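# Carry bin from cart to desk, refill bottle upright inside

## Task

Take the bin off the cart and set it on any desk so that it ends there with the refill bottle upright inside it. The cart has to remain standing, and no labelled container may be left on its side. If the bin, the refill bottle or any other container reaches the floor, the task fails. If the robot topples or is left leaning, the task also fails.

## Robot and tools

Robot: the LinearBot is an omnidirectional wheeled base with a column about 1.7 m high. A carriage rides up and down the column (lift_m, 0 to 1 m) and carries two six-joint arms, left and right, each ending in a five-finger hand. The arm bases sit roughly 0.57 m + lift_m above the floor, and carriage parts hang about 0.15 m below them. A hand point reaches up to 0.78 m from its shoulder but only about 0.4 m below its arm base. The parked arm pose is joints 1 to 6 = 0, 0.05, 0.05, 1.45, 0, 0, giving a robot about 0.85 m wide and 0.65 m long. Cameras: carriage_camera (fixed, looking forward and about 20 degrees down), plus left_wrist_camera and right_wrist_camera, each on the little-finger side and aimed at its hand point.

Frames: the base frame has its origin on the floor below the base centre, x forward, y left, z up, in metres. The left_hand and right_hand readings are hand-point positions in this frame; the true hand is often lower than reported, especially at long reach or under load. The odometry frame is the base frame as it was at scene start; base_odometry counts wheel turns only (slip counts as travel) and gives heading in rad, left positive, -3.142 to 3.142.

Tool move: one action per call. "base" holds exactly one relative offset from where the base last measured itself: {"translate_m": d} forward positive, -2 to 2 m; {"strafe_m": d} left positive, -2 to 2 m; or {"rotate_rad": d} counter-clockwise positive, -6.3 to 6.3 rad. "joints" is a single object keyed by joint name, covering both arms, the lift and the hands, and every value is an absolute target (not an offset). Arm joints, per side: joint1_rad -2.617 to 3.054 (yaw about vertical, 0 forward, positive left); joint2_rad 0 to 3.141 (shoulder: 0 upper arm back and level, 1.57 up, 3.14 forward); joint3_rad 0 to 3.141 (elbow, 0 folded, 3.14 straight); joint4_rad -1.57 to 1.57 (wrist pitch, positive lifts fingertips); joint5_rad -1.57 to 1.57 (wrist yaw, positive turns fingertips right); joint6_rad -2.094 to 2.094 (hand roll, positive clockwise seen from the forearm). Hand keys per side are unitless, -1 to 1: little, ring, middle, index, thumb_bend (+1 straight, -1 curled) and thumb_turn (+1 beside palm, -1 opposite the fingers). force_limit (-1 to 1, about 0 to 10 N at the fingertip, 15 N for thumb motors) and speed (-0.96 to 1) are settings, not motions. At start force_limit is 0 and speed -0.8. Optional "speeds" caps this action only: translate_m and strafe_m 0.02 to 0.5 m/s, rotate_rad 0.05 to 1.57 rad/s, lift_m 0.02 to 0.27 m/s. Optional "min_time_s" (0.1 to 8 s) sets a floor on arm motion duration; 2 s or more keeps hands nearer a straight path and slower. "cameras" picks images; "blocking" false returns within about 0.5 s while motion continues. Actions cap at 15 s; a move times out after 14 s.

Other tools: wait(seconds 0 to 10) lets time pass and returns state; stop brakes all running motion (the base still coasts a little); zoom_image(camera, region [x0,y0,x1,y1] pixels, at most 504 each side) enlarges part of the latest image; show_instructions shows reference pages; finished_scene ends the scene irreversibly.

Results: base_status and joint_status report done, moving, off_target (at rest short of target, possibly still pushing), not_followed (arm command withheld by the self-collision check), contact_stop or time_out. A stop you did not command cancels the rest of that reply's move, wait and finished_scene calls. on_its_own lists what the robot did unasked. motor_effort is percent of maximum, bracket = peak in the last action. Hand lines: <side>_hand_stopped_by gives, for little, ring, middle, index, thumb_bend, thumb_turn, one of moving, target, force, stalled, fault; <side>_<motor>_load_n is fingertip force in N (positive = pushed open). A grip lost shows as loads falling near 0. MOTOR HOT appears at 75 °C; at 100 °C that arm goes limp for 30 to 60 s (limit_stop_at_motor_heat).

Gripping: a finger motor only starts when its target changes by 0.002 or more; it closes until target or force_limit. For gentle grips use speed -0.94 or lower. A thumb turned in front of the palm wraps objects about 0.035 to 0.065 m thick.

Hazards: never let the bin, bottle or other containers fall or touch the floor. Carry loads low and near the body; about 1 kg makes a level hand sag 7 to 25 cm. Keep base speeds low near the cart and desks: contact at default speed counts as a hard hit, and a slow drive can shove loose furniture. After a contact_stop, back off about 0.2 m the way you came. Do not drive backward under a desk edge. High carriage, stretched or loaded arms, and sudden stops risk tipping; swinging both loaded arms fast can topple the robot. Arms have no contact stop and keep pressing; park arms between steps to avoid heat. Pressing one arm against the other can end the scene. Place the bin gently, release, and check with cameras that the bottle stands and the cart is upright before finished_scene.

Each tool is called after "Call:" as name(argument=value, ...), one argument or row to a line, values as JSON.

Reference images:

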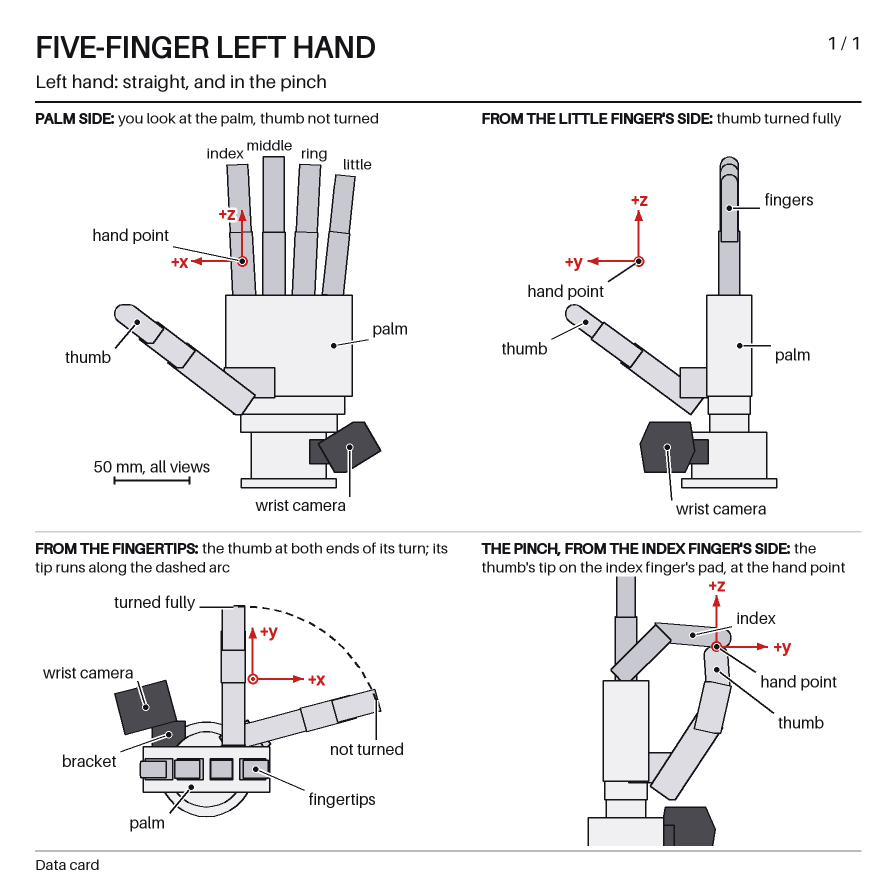

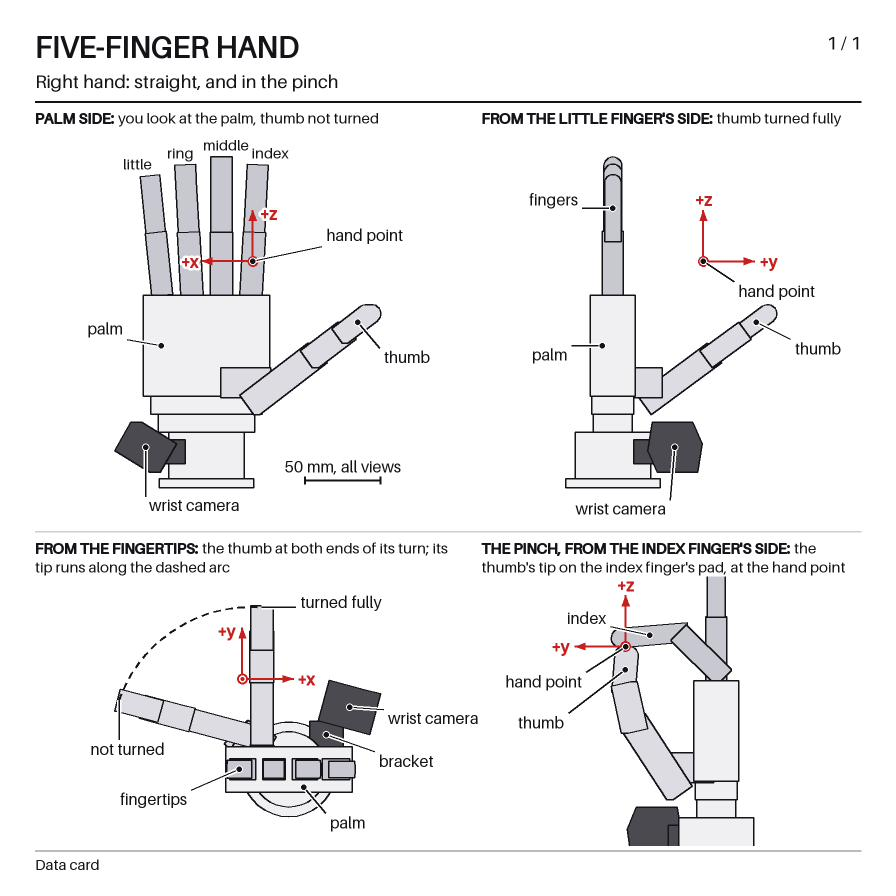

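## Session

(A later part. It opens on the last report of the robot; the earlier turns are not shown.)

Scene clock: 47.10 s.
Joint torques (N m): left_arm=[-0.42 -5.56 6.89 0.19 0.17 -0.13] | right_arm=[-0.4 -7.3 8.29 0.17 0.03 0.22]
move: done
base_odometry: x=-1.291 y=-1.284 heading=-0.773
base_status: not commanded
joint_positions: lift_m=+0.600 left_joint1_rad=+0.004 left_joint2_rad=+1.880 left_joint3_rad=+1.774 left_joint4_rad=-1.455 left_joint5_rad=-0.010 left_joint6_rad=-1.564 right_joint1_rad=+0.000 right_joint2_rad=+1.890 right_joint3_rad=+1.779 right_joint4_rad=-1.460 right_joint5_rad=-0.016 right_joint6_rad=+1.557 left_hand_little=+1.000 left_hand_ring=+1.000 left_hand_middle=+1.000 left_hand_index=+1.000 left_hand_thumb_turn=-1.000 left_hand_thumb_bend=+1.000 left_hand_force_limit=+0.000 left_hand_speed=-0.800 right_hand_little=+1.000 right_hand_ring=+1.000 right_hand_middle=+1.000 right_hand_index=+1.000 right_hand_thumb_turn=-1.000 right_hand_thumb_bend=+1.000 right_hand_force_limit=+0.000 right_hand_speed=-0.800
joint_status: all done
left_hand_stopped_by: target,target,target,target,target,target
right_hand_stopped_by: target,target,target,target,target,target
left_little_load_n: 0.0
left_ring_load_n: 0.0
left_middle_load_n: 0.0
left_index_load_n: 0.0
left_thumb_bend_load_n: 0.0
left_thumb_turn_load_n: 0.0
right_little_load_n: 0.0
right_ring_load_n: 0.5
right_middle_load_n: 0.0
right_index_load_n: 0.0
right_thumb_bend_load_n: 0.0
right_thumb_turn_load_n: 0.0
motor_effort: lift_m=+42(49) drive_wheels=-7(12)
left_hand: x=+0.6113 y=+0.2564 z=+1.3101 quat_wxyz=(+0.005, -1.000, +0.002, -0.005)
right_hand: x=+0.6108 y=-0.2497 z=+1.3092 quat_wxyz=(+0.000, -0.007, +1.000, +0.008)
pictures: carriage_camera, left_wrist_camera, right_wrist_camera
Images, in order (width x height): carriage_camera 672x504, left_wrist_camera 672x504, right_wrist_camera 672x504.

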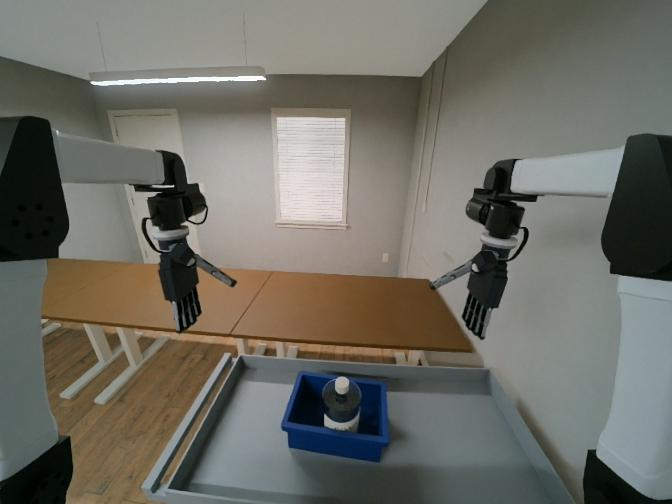

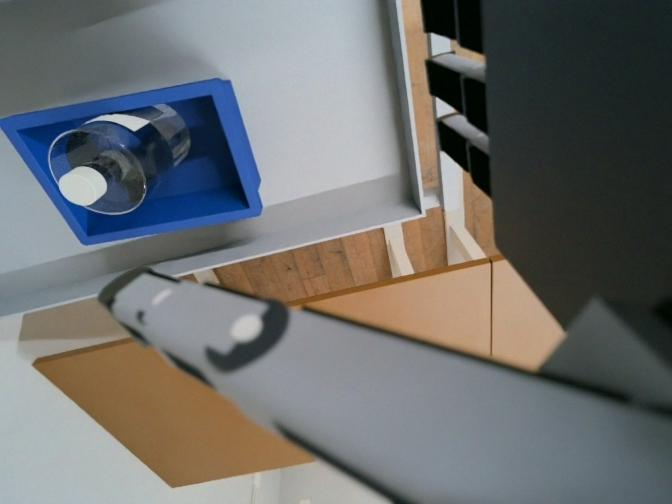

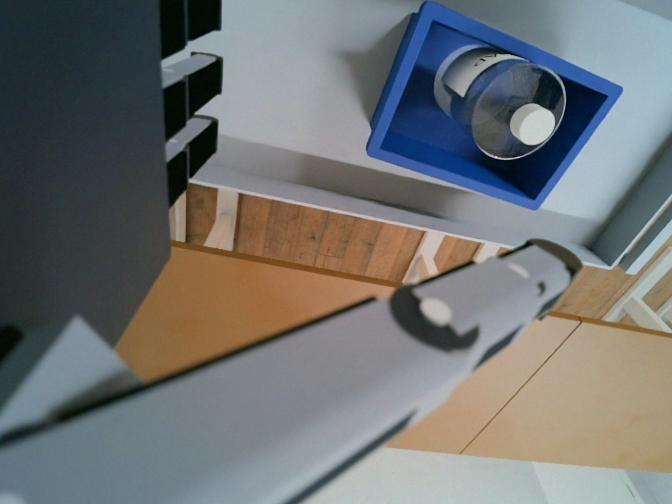

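Call:
move(
  base={"rotate_rad": -0.16},
  speeds={"rotate_rad": 0.4},
)

Call:
move(
  base={"strafe_m": 0.125},
  speeds={"strafe_m": 0.15},
)

Call:
move(
  base={"translate_m": 0.12},
  speeds={"translate_m": 0.1},
  cameras=["all"],
)

Call:
zoom_image(
  camera="carriage_camera",
  region=[210, 340, 462, 504],
)

Scene clock: 49.83 s.
Joint torques (N m): left_arm=[0.08 -5.55 6.79 0.25 0.14 -0.14] | right_arm=[-0.18 -7.45 8.32 0.2 -0.01 0.2]
move: done
base_odometry: x=-1.290 y=-1.285 heading=-0.932
base_status: done
joint_positions: lift_m=+0.600 left_joint1_rad=-0.002 left_joint2_rad=+1.880 left_joint3_rad=+1.775 left_joint4_rad=-1.461 left_joint5_rad=-0.006 left_joint6_rad=-1.564 right_joint1_rad=-0.001 right_joint2_rad=+1.892 right_joint3_rad=+1.779 right_joint4_rad=-1.465 right_joint5_rad=-0.011 right_joint6_rad=+1.557 left_hand_little=+1.000 left_hand_ring=+1.000 left_hand_middle=+1.000 left_hand_index=+1.000 left_hand_thumb_turn=-1.000 left_hand_thumb_bend=+1.000 left_hand_force_limit=+0.000 left_hand_speed=-0.800 right_hand_little=+1.000 right_hand_ring=+1.000 right_hand_middle=+1.000 right_hand_index=+1.000 right_hand_thumb_turn=-1.000 right_hand_thumb_bend=+1.000 right_hand_force_limit=+0.000 right_hand_speed=-0.800
joint_status: not commanded
left_hand_stopped_by: target,target,target,target,target,target
right_hand_stopped_by: target,target,target,target,target,target
left_little_load_n: 0.0
left_ring_load_n: 0.0
left_middle_load_n: 0.0
left_index_load_n: 0.0
left_thumb_bend_load_n: -0.5
left_thumb_turn_load_n: 0.0
right_little_load_n: 0.0
right_ring_load_n: 0.0
right_middle_load_n: 0.0
right_index_load_n: 0.0
right_thumb_bend_load_n: 0.0
right_thumb_turn_load_n: 0.0
motor_effort: lift_m=+42(42) drive_wheels=+13(18)
left_hand: x=+0.6096 y=+0.2533 z=+1.3105 quat_wxyz=(+0.003, -1.000, +0.005, -0.002)
right_hand: x=+0.6094 y=-0.2510 z=+1.3082 quat_wxyz=(-0.004, -0.006, +1.000, +0.006)
pictures: none

Scene clock: 51.67 s.
Joint torques (N m): left_arm=[-0.09 -5.65 6.68 0.26 0.12 -0.13] | right_arm=[-0.34 -7.49 8.28 0.23 -0.02 0.23]
move: done
base_odometry: x=-1.190 y=-1.210 heading=-0.934
base_status: done
joint_positions: lift_m=+0.600 left_joint1_rad=+0.000 left_joint2_rad=+1.882 left_joint3_rad=+1.776 left_joint4_rad=-1.464 left_joint5_rad=-0.004 left_joint6_rad=-1.564 right_joint1_rad=+0.000 right_joint2_rad=+1.893 right_joint3_rad=+1.779 right_joint4_rad=-1.466 right_joint5_rad=-0.009 right_joint6_rad=+1.557 left_hand_little=+1.000 left_hand_ring=+1.000 left_hand_middle=+1.000 left_hand_index=+1.000 left_hand_thumb_turn=-1.000 left_hand_thumb_bend=+1.000 left_hand_force_limit=+0.000 left_hand_speed=-0.800 right_hand_little=+1.000 right_hand_ring=+1.000 right_hand_middle=+1.000 right_hand_index=+1.000 right_hand_thumb_turn=-1.000 right_hand_thumb_bend=+1.000 right_hand_force_limit=+0.000 right_hand_speed=-0.800
joint_status: not commanded
left_hand_stopped_by: target,target,target,target,target,target
right_hand_stopped_by: target,target,target,target,target,target
left_little_load_n: 0.0
left_ring_load_n: 0.0
left_middle_load_n: 0.0
left_index_load_n: 0.0
left_thumb_bend_load_n: -0.5
left_thumb_turn_load_n: 0.5
right_little_load_n: 0.0
right_ring_load_n: 0.0
right_middle_load_n: 0.0
right_index_load_n: 0.0
right_thumb_bend_load_n: 0.0
right_thumb_turn_load_n: 0.0
motor_effort: lift_m=+42(42) drive_wheels=+16(27)
left_hand: x=+0.6094 y=+0.2538 z=+1.3102 quat_wxyz=(+0.002, -1.000, +0.004, -0.001)
right_hand: x=+0.6091 y=-0.2510 z=+1.3076 quat_wxyz=(-0.005, -0.007, +1.000, +0.005)
pictures: none

Scene clock: 53.57 s.
Joint torques (N m): left_arm=[-0.12 -5.67 6.68 0.28 0.12 -0.14] | right_arm=[-0.39 -7.57 8.14 0.24 -0.03 0.22]
move: done
base_odometry: x=-1.118 y=-1.307 heading=-0.933
base_status: done
joint_positions: lift_m=+0.600 left_joint1_rad=+0.000 left_joint2_rad=+1.882 left_joint3_rad=+1.777 left_joint4_rad=-1.466 left_joint5_rad=-0.004 left_joint6_rad=-1.564 right_joint1_rad=+0.000 right_joint2_rad=+1.894 right_joint3_rad=+1.780 right_joint4_rad=-1.469 right_joint5_rad=-0.009 right_joint6_rad=+1.557 left_hand_little=+1.000 left_hand_ring=+1.000 left_hand_middle=+1.000 left_hand_index=+1.000 left_hand_thumb_turn=-1.000 left_hand_thumb_bend=+1.000 left_hand_force_limit=+0.000 left_hand_speed=-0.800 right_hand_little=+1.000 right_hand_ring=+1.000 right_hand_middle=+1.000 right_hand_index=+1.000 right_hand_thumb_turn=-1.000 right_hand_thumb_bend=+1.000 right_hand_force_limit=+0.000 right_hand_speed=-0.800
joint_status: not commanded
left_hand_stopped_by: target,target,target,target,target,target
right_hand_stopped_by: target,target,target,target,target,target
left_little_load_n: 0.0
left_ring_load_n: 0.0
left_middle_load_n: 0.0
left_index_load_n: 0.0
left_thumb_bend_load_n: 0.0
left_thumb_turn_load_n: 0.0
right_little_load_n: 0.0
right_ring_load_n: 0.0
right_middle_load_n: 0.0
right_index_load_n: 0.0
right_thumb_bend_load_n: -0.5
right_thumb_turn_load_n: 0.0
motor_effort: lift_m=+42(42) drive_wheels=-11(17)
left_hand: x=+0.6088 y=+0.2538 z=+1.3102 quat_wxyz=(+0.002, -1.000, +0.004, +0.000)
right_hand: x=+0.6085 y=-0.2510 z=+1.3077 quat_wxyz=(-0.006, -0.007, +1.000, +0.005)
pictures: carriage_camera, left_wrist_camera, right_wrist_camera
Images, in order (width x height): carriage_camera 672x504, left_wrist_camera 672x504, right_wrist_camera 672x504.

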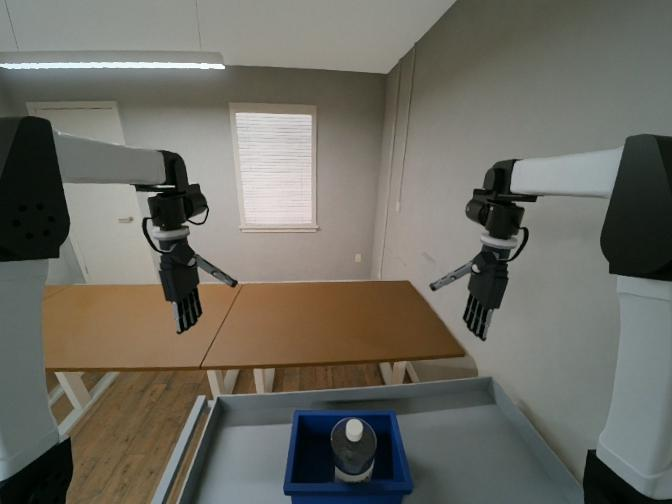

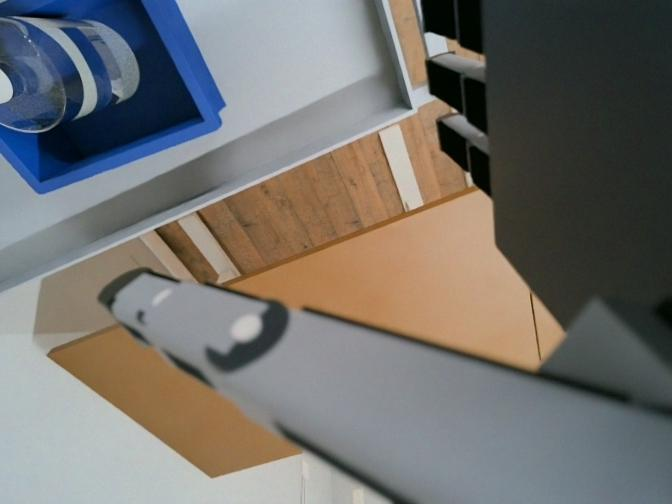

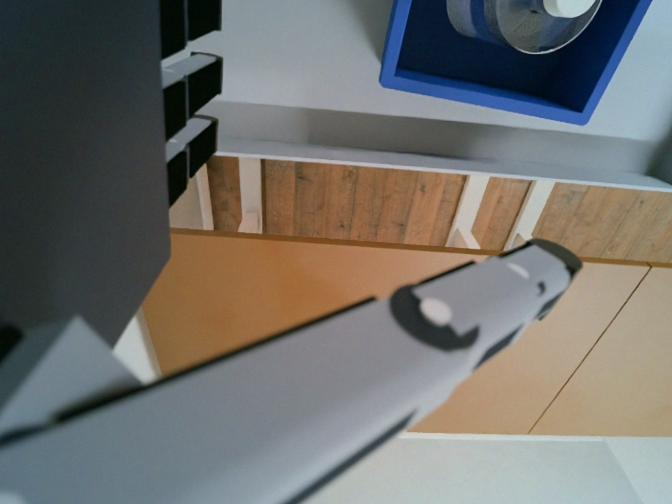

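Scaled by 2.000.

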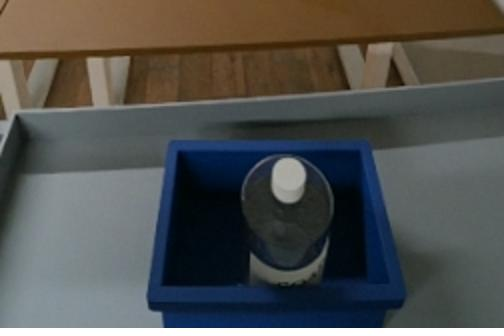

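Call:
move(
  base={"strafe_m": -0.028},
  speeds={"strafe_m": 0.1},
)

Call:
move(
  joints={"left_joint1_rad": -0.197, "left_joint2_rad": 2.6, "left_joint3_rad": 2.3, "left_joint4_rad": -1.27, "left_joint6_rad": -1.767, "right_joint1_rad": 0.197, "right_joint2_rad": 2.6, "right_joint3_rad": 2.3, "right_joint4_rad": -1.27, "right_joint6_rad": 1.767},
  min_time_s=3,
  cameras=["all"],
)

Scene clock: 56.17 s.
Joint torques (N m): left_arm=[0.1 -5.71 6.65 0.3 0.11 -0.14] | right_arm=[-0.36 -7.71 8.14 0.24 -0.04 0.22]
move: done
base_odometry: x=-1.140 y=-1.323 heading=-0.932
base_status: done
joint_positions: lift_m=+0.600 left_joint1_rad=-0.001 left_joint2_rad=+1.883 left_joint3_rad=+1.777 left_joint4_rad=-1.467 left_joint5_rad=-0.003 left_joint6_rad=-1.564 right_joint1_rad=+0.000 right_joint2_rad=+1.894 right_joint3_rad=+1.780 right_joint4_rad=-1.469 right_joint5_rad=-0.008 right_joint6_rad=+1.557 left_hand_little=+1.000 left_hand_ring=+1.000 left_hand_middle=+1.000 left_hand_index=+1.000 left_hand_thumb_turn=-1.000 left_hand_thumb_bend=+1.000 left_hand_force_limit=+0.000 left_hand_speed=-0.800 right_hand_little=+1.000 right_hand_ring=+1.000 right_hand_middle=+1.000 right_hand_index=+1.000 right_hand_thumb_turn=-1.000 right_hand_thumb_bend=+1.000 right_hand_force_limit=+0.000 right_hand_speed=-0.800
joint_status: not commanded
left_hand_stopped_by: target,target,target,target,target,target
right_hand_stopped_by: target,target,target,target,target,target
left_little_load_n: 0.0
left_ring_load_n: 0.0
left_middle_load_n: 0.0
left_index_load_n: 0.0
left_thumb_bend_load_n: -0.5
left_thumb_turn_load_n: 0.0
right_little_load_n: 0.0
right_ring_load_n: 0.0
right_middle_load_n: 0.0
right_index_load_n: 0.0
right_thumb_bend_load_n: 0.0
right_thumb_turn_load_n: 0.0
motor_effort: lift_m=+42(42) drive_wheels=+9(18)
left_hand: x=+0.6085 y=+0.2530 z=+1.3101 quat_wxyz=(+0.001, -1.000, +0.004, +0.001)
right_hand: x=+0.6087 y=-0.2513 z=+1.3075 quat_wxyz=(-0.006, -0.007, +1.000, +0.004)
pictures: none

Scene clock: 59.47 s.
Joint torques (N m): left_arm=[-0.39 -8.84 6.93 0.44 0.11 -0.15] | right_arm=[0.03 -11.56 8.36 0.33 -0.03 0.21]
move: done
base_odometry: x=-1.140 y=-1.323 heading=-0.932
base_status: not commanded
joint_positions: lift_m=+0.600 left_joint1_rad=-0.194 left_joint2_rad=+2.573 left_joint3_rad=+2.274 left_joint4_rad=-1.284 left_joint5_rad=-0.003 left_joint6_rad=-1.760 right_joint1_rad=+0.191 right_joint2_rad=+2.586 right_joint3_rad=+2.279 right_joint4_rad=-1.279 right_joint5_rad=-0.008 right_joint6_rad=+1.753 left_hand_little=+1.000 left_hand_ring=+1.000 left_hand_middle=+1.000 left_hand_index=+1.000 left_hand_thumb_turn=-1.000 left_hand_thumb_bend=+1.000 left_hand_force_limit=+0.000 left_hand_speed=-0.800 right_hand_little=+1.000 right_hand_ring=+1.000 right_hand_middle=+1.000 right_hand_index=+1.000 right_hand_thumb_turn=-1.000 right_hand_thumb_bend=+1.000 right_hand_force_limit=+0.000 right_hand_speed=-0.800
joint_status: all done
left_hand_stopped_by: target,target,target,target,target,target
right_hand_stopped_by: target,target,target,target,target,target
left_little_load_n: 0.0
left_ring_load_n: 0.0
left_middle_load_n: 0.0
left_index_load_n: 0.0
left_thumb_bend_load_n: 0.0
left_thumb_turn_load_n: 0.0
right_little_load_n: 0.0
right_ring_load_n: 0.0
right_middle_load_n: 0.0
right_index_load_n: 0.0
right_thumb_bend_load_n: 0.0
right_thumb_turn_load_n: 0.0
motor_effort: lift_m=+42(42) drive_wheels=+9(11)
left_hand: x=+0.7403 y=+0.1591 z=+1.1522 quat_wxyz=(+0.003, -1.000, +0.002, +0.006)
right_hand: x=+0.7406 y=-0.1579 z=+1.1474 quat_wxyz=(-0.009, -0.004, +1.000, +0.003)
pictures: carriage_camera, left_wrist_camera, right_wrist_camera
Images, in order (width x height): carriage_camera 672x504, left_wrist_camera 672x504, right_wrist_camera 672x504.

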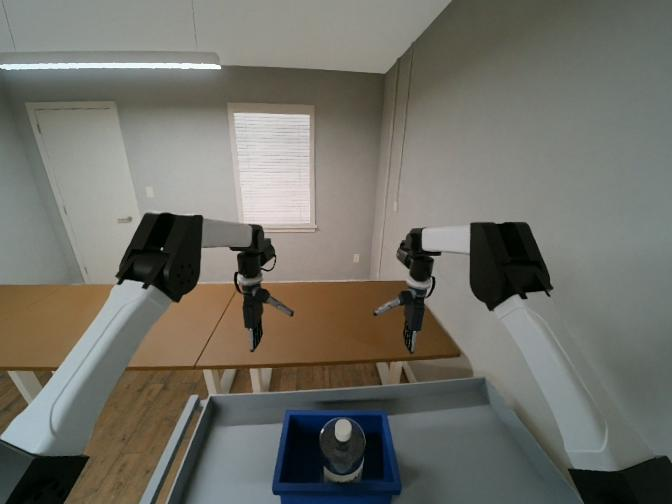

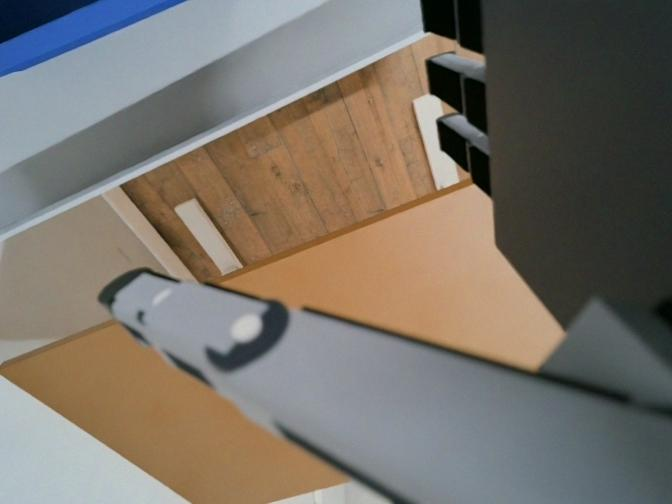

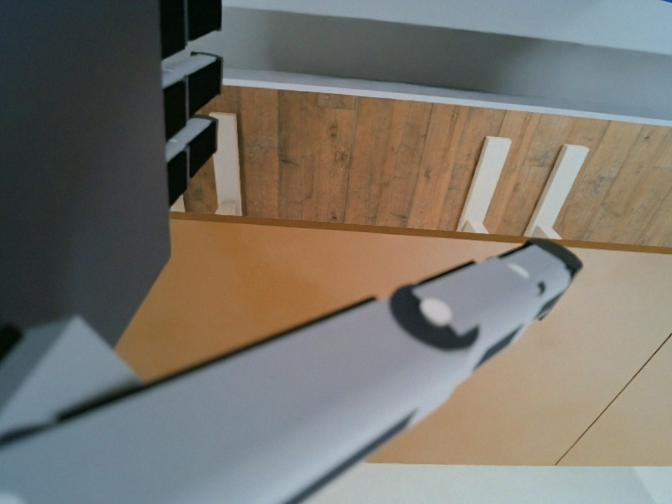

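Call:
move(
  joints={"left_joint2_rad": 2.87, "left_joint3_rad": 2.23, "left_joint4_rad": -0.92, "right_joint2_rad": 2.87, "right_joint3_rad": 2.23, "right_joint4_rad": -0.92},
  min_time_s=2,
  cameras=["all"],
)

Scene clock: 62.13 s.
Joint torques (N m): left_arm=[-0.38 -9.42 3.75 0.53 0.11 -0.15] | right_arm=[0.1 -12.25 5.05 0.41 -0.05 0.23]
move: done
base_odometry: x=-1.140 y=-1.323 heading=-0.932
base_status: not commanded
joint_positions: lift_m=+0.600 left_joint1_rad=-0.194 left_joint2_rad=+2.842 left_joint3_rad=+2.241 left_joint4_rad=-0.935 left_joint5_rad=-0.003 left_joint6_rad=-1.760 right_joint1_rad=+0.191 right_joint2_rad=+2.856 right_joint3_rad=+2.239 right_joint4_rad=-0.930 right_joint5_rad=-0.008 right_joint6_rad=+1.754 left_hand_little=+1.000 left_hand_ring=+1.000 left_hand_middle=+1.000 left_hand_index=+1.000 left_hand_thumb_turn=-1.000 left_hand_thumb_bend=+1.000 left_hand_force_limit=+0.000 left_hand_speed=-0.800 right_hand_little=+1.000 right_hand_ring=+1.000 right_hand_middle=+1.000 right_hand_index=+1.000 right_hand_thumb_turn=-1.000 right_hand_thumb_bend=+1.000 right_hand_force_limit=+0.000 right_hand_speed=-0.800
joint_status: all done
left_hand_stopped_by: target,target,target,target,target,target
right_hand_stopped_by: target,target,target,target,target,target
left_little_load_n: 0.0
left_ring_load_n: 0.0
left_middle_load_n: 0.0
left_index_load_n: 0.0
left_thumb_bend_load_n: 0.0
left_thumb_turn_load_n: 0.0
right_little_load_n: 0.0
right_ring_load_n: 0.0
right_middle_load_n: 0.0
right_index_load_n: 0.0
right_thumb_bend_load_n: 0.0
right_thumb_turn_load_n: 0.0
motor_effort: lift_m=+42(42) drive_wheels=+5(11)
left_hand: x=+0.7665 y=+0.1540 z=+1.0157 quat_wxyz=(-0.002, -1.000, +0.002, -0.017)
right_hand: x=+0.7629 y=-0.1536 z=+1.0084 quat_wxyz=(+0.011, -0.004, +1.000, +0.006)
pictures: carriage_camera, left_wrist_camera, right_wrist_camera
Images, in order (width x height): carriage_camera 672x504, left_wrist_camera 672x504, right_wrist_camera 672x504.

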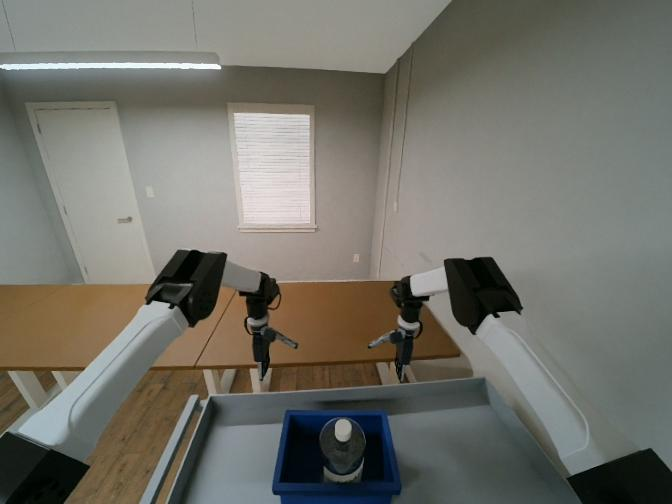

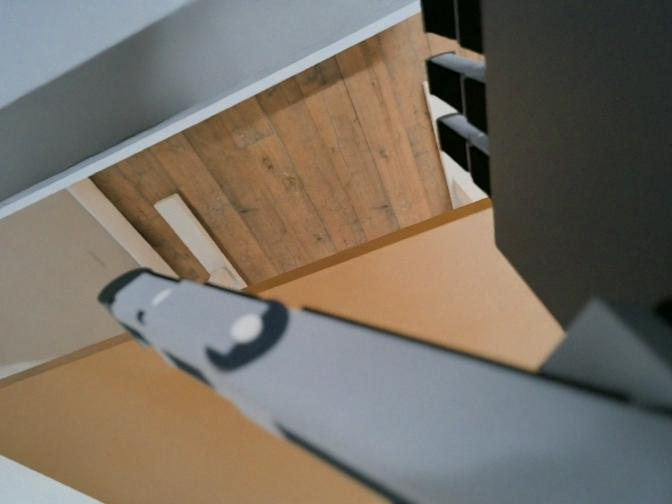

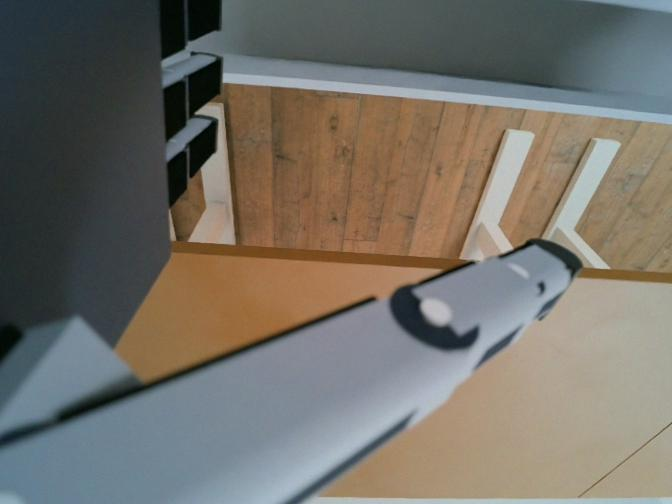

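Call:
move(
  joints={"left_joint2_rad": 2.765, "left_joint3_rad": 1.985, "left_joint4_rad": -0.805, "right_joint2_rad": 2.755, "right_joint3_rad": 1.985, "right_joint4_rad": -0.805, "lift_m": 0.48},
  min_time_s=2,
  speeds={"lift_m": 0.1},
  cameras=["all"],
)

Scene clock: 64.73 s.
Joint torques (N m): left_arm=[-0.39 -4.55 0.55 1.22 0.11 -0.13] | right_arm=[0.1 -16.34 4.55 0.28 -0.04 0.22]
Motor temperatures (°C): left_arm=[32 33 37 39 30 32] | right_arm=[33 39 37 36 30 33]
move: off_target
base_odometry: x=-1.140 y=-1.323 heading=-0.932
base_status: not commanded
joint_positions: lift_m=+0.480 left_joint1_rad=-0.194 left_joint2_rad=+2.682 left_joint3_rad=+2.037 left_joint4_rad=-0.883 left_joint5_rad=-0.003 left_joint6_rad=-1.762 right_joint1_rad=+0.191 right_joint2_rad=+2.792 right_joint3_rad=+1.994 right_joint4_rad=-0.815 right_joint5_rad=-0.008 right_joint6_rad=+1.754 left_hand_little=+1.000 left_hand_ring=+1.000 left_hand_middle=+1.000 left_hand_index=+1.000 left_hand_thumb_turn=-1.000 left_hand_thumb_bend=+1.000 left_hand_force_limit=+0.000 left_hand_speed=-0.800 right_hand_little=+1.000 right_hand_ring=+1.000 right_hand_middle=+1.000 right_hand_index=+1.000 right_hand_thumb_turn=-1.000 right_hand_thumb_bend=+1.000 right_hand_force_limit=+0.000 right_hand_speed=-0.800
joint_status: left_joint4_rad off_target (ended at -0.883, target -0.805); the others done
left_hand_stopped_by: target,target,target,target,target,target
right_hand_stopped_by: target,target,target,target,target,target
left_little_load_n: 0.0
left_ring_load_n: 0.0
left_middle_load_n: 0.0
left_index_load_n: 0.0
left_thumb_bend_load_n: 0.0
left_thumb_turn_load_n: 0.0
right_little_load_n: 0.0
right_ring_load_n: 0.0
right_middle_load_n: 0.0
right_index_load_n: 0.0
right_thumb_bend_load_n: 0.0
right_thumb_turn_load_n: 0.0
motor_effort: lift_m=+39(41) drive_wheels=+8(14)
left_hand: x=+0.7491 y=+0.1575 z=+0.9251 quat_wxyz=(-0.003, -1.000, +0.001, -0.021)
right_hand: x=+0.7202 y=-0.1619 z=+0.8615 quat_wxyz=(-0.021, -0.004, +1.000, +0.000)
pictures: carriage_camera, left_wrist_camera, right_wrist_camera
Images, in order (width x height): carriage_camera 672x504, left_wrist_camera 672x504, right_wrist_camera 672x504.

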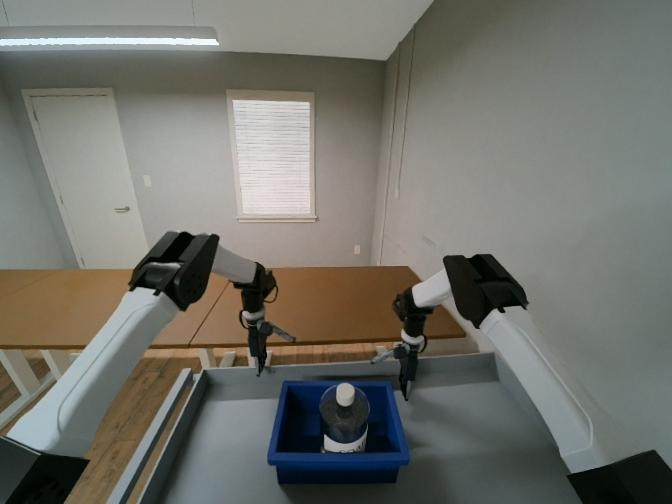

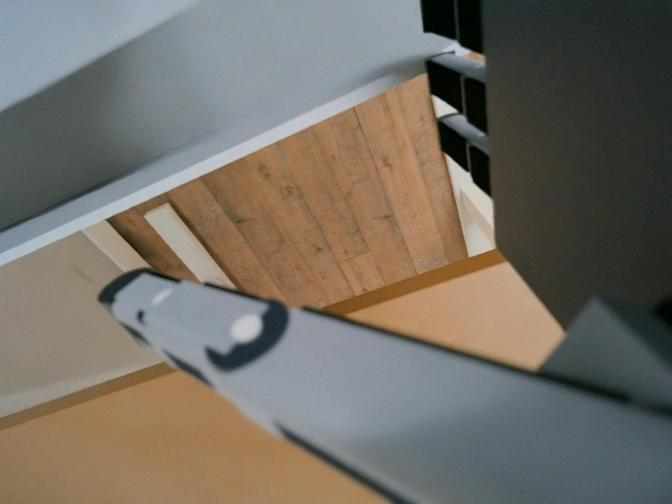

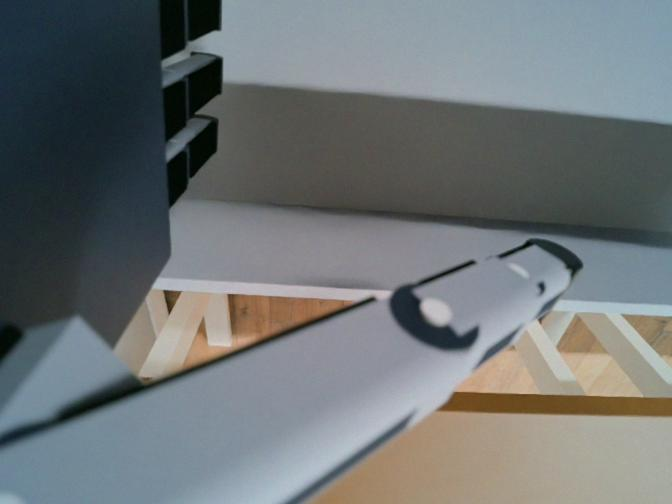

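Call:
move(
  joints={"left_joint2_rad": 2.83, "left_joint3_rad": 1.99, "left_joint4_rad": -0.78},
  min_time_s=1,
  cameras=["carriage_camera"],
)

Call:
zoom_image(
  camera="carriage_camera",
  region=[210, 310, 462, 499],
)

Scene clock: 66.30 s.
Joint torques (N m): left_arm=[-0.39 -0.12 0.94 1.45 0.11 -0.13] | right_arm=[0.08 -16.31 4.55 0.29 -0.03 0.21]
move: off_target
base_odometry: x=-1.140 y=-1.323 heading=-0.932
base_status: not commanded
joint_positions: lift_m=+0.480 left_joint1_rad=-0.194 left_joint2_rad=+2.691 left_joint3_rad=+2.037 left_joint4_rad=-0.882 left_joint5_rad=-0.003 left_joint6_rad=-1.762 right_joint1_rad=+0.191 right_joint2_rad=+2.792 right_joint3_rad=+1.994 right_joint4_rad=-0.814 right_joint5_rad=-0.008 right_joint6_rad=+1.754 left_hand_little=+1.000 left_hand_ring=+1.000 left_hand_middle=+1.000 left_hand_index=+1.000 left_hand_thumb_turn=-1.000 left_hand_thumb_bend=+1.000 left_hand_force_limit=+0.000 left_hand_speed=-0.800 right_hand_little=+1.000 right_hand_ring=+1.000 right_hand_middle=+1.000 right_hand_index=+1.000 right_hand_thumb_turn=-1.000 right_hand_thumb_bend=+1.000 right_hand_force_limit=+0.000 right_hand_speed=-0.800
joint_status: left_joint2_rad off_target (ended at +2.691, target +2.830); left_joint4_rad off_target (ended at -0.882, target -0.780); the others done
left_hand_stopped_by: target,target,target,target,target,target
right_hand_stopped_by: target,target,target,target,target,target
left_little_load_n: 0.0
left_ring_load_n: 0.0
left_middle_load_n: 0.0
left_index_load_n: 0.0
left_thumb_bend_load_n: 0.0
left_thumb_turn_load_n: 0.0
right_little_load_n: 0.0
right_ring_load_n: 0.0
right_middle_load_n: 0.0
right_index_load_n: 0.0
right_thumb_bend_load_n: -0.5
right_thumb_turn_load_n: 0.0
motor_effort: lift_m=+38(39) drive_wheels=+9(12)
left_hand: x=+0.7471 y=+0.1579 z=+0.9205 quat_wxyz=(-0.002, -1.000, +0.001, -0.017)
right_hand: x=+0.7204 y=-0.1619 z=+0.8616 quat_wxyz=(-0.021, -0.004, +1.000, +0.000)
Images, in order (width x height): carriage_camera 672x504.

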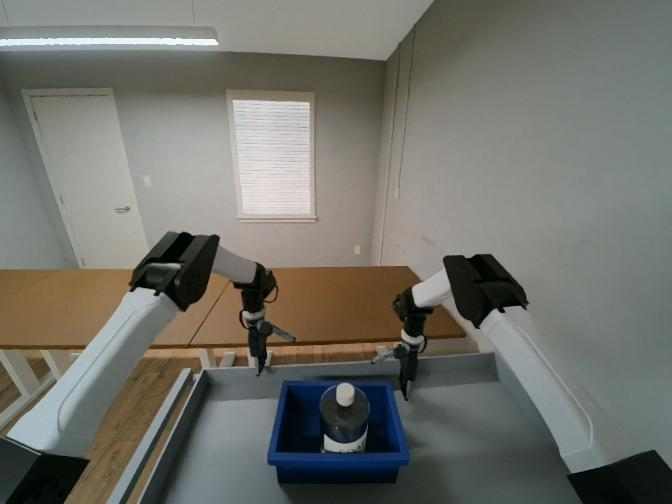

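Scaled by 2.000.

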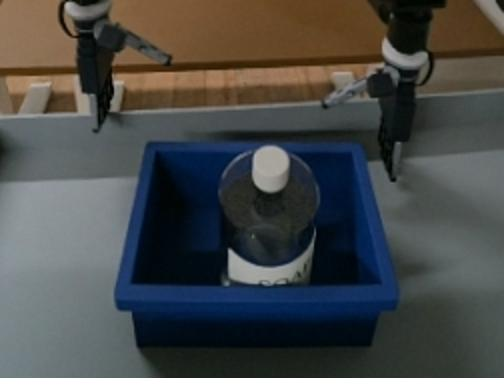

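Call:
move(
  cameras=["all"],
)

Call:
zoom_image(
  camera="carriage_camera",
  region=[150, 210, 350, 400],
)

Call:
zoom_image(
  camera="left_wrist_camera",
  region=[300, 0, 672, 300],
)

Call:
zoom_image(
  camera="carriage_camera",
  region=[0, 210, 250, 504],
)

Scene clock: 67.17 s.
Joint torques (N m): left_arm=[-0.39 -0.13 0.94 1.46 0.11 -0.13] | right_arm=[0.03 -16.32 4.56 0.27 -0.06 0.22]
Motor temperatures (°C): left_arm=[32 33 37 39 30 32] | right_arm=[33 41 37 36 30 33]
base_odometry: x=-1.140 y=-1.323 heading=-0.932
base_status: not commanded
joint_positions: lift_m=+0.480 left_joint1_rad=-0.194 left_joint2_rad=+2.691 left_joint3_rad=+2.037 left_joint4_rad=-0.882 left_joint5_rad=-0.003 left_joint6_rad=-1.762 right_joint1_rad=+0.191 right_joint2_rad=+2.792 right_joint3_rad=+1.994 right_joint4_rad=-0.814 right_joint5_rad=-0.008 right_joint6_rad=+1.754 left_hand_little=+1.000 left_hand_ring=+1.000 left_hand_middle=+1.000 left_hand_index=+1.000 left_hand_thumb_turn=-1.000 left_hand_thumb_bend=+1.000 left_hand_force_limit=+0.000 left_hand_speed=-0.800 right_hand_little=+1.000 right_hand_ring=+1.000 right_hand_middle=+1.000 right_hand_index=+1.000 right_hand_thumb_turn=-1.000 right_hand_thumb_bend=+1.000 right_hand_force_limit=+0.000 right_hand_speed=-0.800
joint_status: left_joint2_rad off_target (ended at +2.691, target +2.830); left_joint4_rad off_target (ended at -0.882, target -0.780); the others done
left_hand_stopped_by: target,target,target,target,target,target
right_hand_stopped_by: target,target,target,target,target,target
left_little_load_n: 0.0
left_ring_load_n: 0.0
left_middle_load_n: 0.0
left_index_load_n: 0.0
left_thumb_bend_load_n: 0.0
left_thumb_turn_load_n: 0.5
right_little_load_n: 0.0
right_ring_load_n: 0.0
right_middle_load_n: 0.0
right_index_load_n: 0.0
right_thumb_bend_load_n: -0.5
right_thumb_turn_load_n: 0.0
motor_effort: lift_m=+37(39) drive_wheels=+8(12)
left_hand: x=+0.7471 y=+0.1579 z=+0.9205 quat_wxyz=(-0.002, -1.000, +0.001, -0.017) (m; base frame)
right_hand: x=+0.7204 y=-0.1619 z=+0.8616 quat_wxyz=(-0.021, -0.004, +1.000, +0.000) (m; base frame)
pictures: carriage_camera, left_wrist_camera, right_wrist_camera
Images, in order (width x height): carriage_camera 672x504, left_wrist_camera 672x504, right_wrist_camera 672x504.

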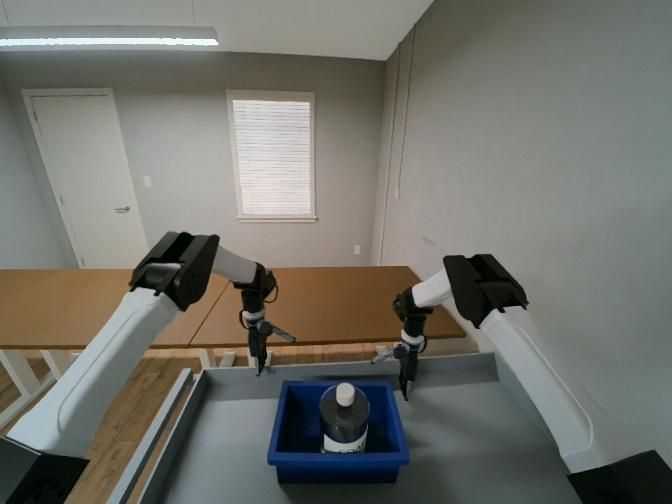

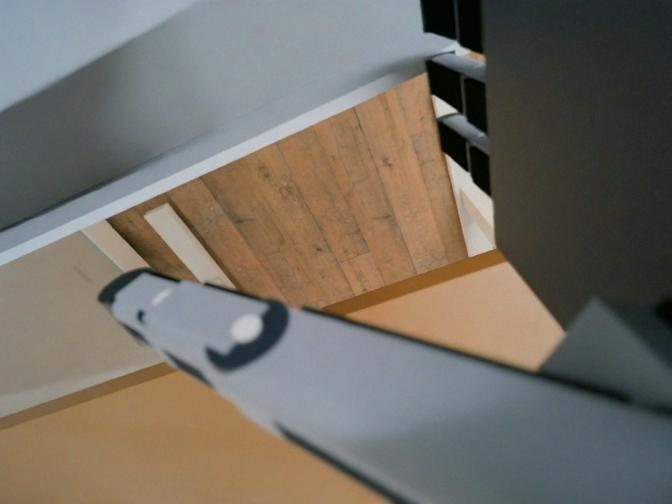

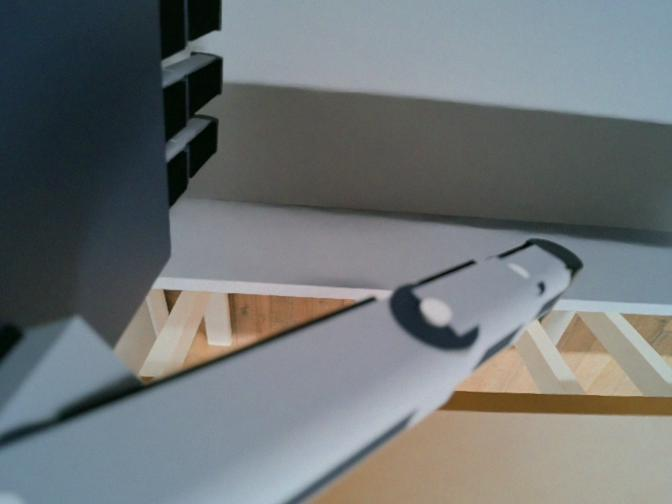

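Scaled by 2.520.

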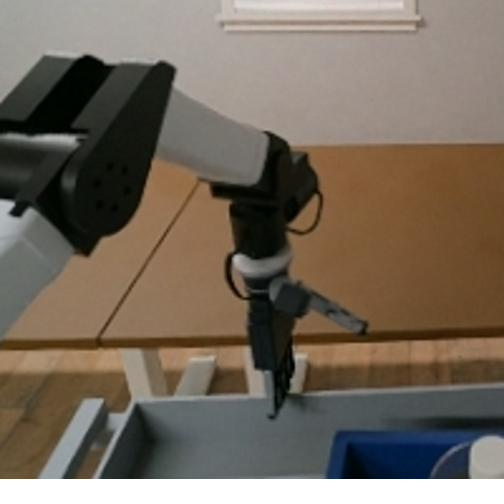

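Scaled by 1.355.

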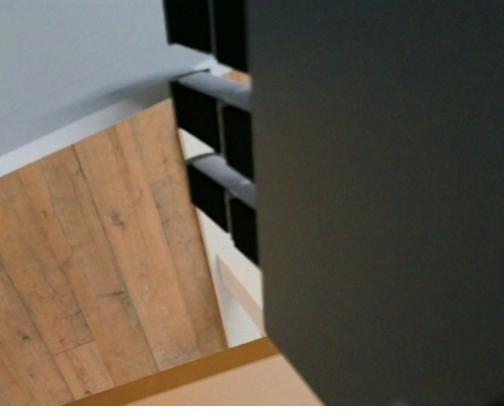

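Scaled by 1.714.

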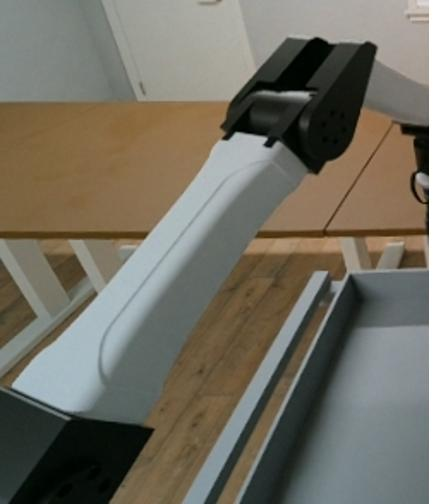

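Call:
move(
  joints={"lift_m": 0.53},
  speeds={"lift_m": 0.08},
  cameras=["carriage_camera"],
)

Scene clock: 68.57 s.
Joint torques (N m): left_arm=[-0.39 -6.65 2.15 0.31 0.11 -0.13] | right_arm=[0.05 -15.36 4.98 0.25 -0.04 0.22]
move: done
base_odometry: x=-1.140 y=-1.323 heading=-0.932
base_status: not commanded
joint_positions: lift_m=+0.530 left_joint1_rad=-0.194 left_joint2_rad=+2.772 left_joint3_rad=+2.019 left_joint4_rad=-0.766 left_joint5_rad=-0.003 left_joint6_rad=-1.762 right_joint1_rad=+0.191 right_joint2_rad=+2.781 right_joint3_rad=+1.990 right_joint4_rad=-0.810 right_joint5_rad=-0.008 right_joint6_rad=+1.754 left_hand_little=+1.000 left_hand_ring=+1.000 left_hand_middle=+1.000 left_hand_index=+1.000 left_hand_thumb_turn=-1.000 left_hand_thumb_bend=+1.000 left_hand_force_limit=+0.000 left_hand_speed=-0.800 right_hand_little=+1.000 right_hand_ring=+1.000 right_hand_middle=+1.000 right_hand_index=+1.000 right_hand_thumb_turn=-1.000 right_hand_thumb_bend=+1.000 right_hand_force_limit=+0.000 right_hand_speed=-0.800
joint_status: all done
left_hand_stopped_by: target,target,target,target,target,target
right_hand_stopped_by: target,target,target,target,target,target
left_little_load_n: 0.0
left_ring_load_n: 0.0
left_middle_load_n: 0.0
left_index_load_n: 0.0
left_thumb_bend_load_n: 0.0
left_thumb_turn_load_n: 0.0
right_little_load_n: 0.0
right_ring_load_n: 0.0
right_middle_load_n: 0.0
right_index_load_n: 0.0
right_thumb_bend_load_n: -0.5
right_thumb_turn_load_n: 0.0
on_its_own: left_joint4_rad moved +0.116 to your old target -0.780
motor_effort: lift_m=+40(43) drive_wheels=+8(11)
left_hand: x=+0.7489 y=+0.1575 z=+0.9294 quat_wxyz=(-0.003, -1.000, +0.001, -0.025)
right_hand: x=+0.7232 y=-0.1613 z=+0.9158 quat_wxyz=(-0.016, -0.004, +1.000, +0.001)
Images, in order (width x height): carriage_camera 672x504.

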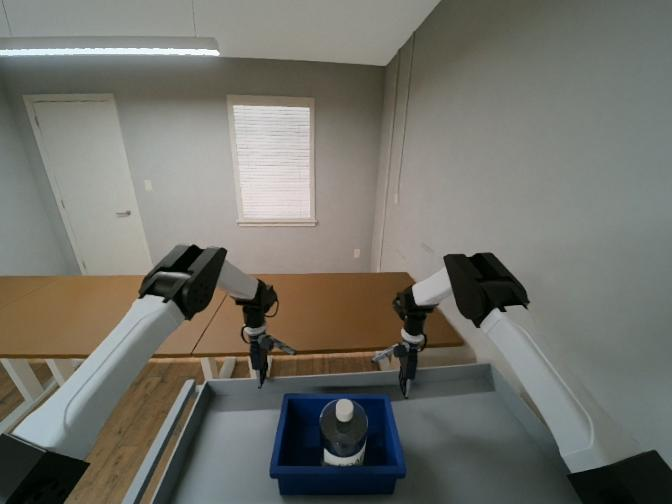

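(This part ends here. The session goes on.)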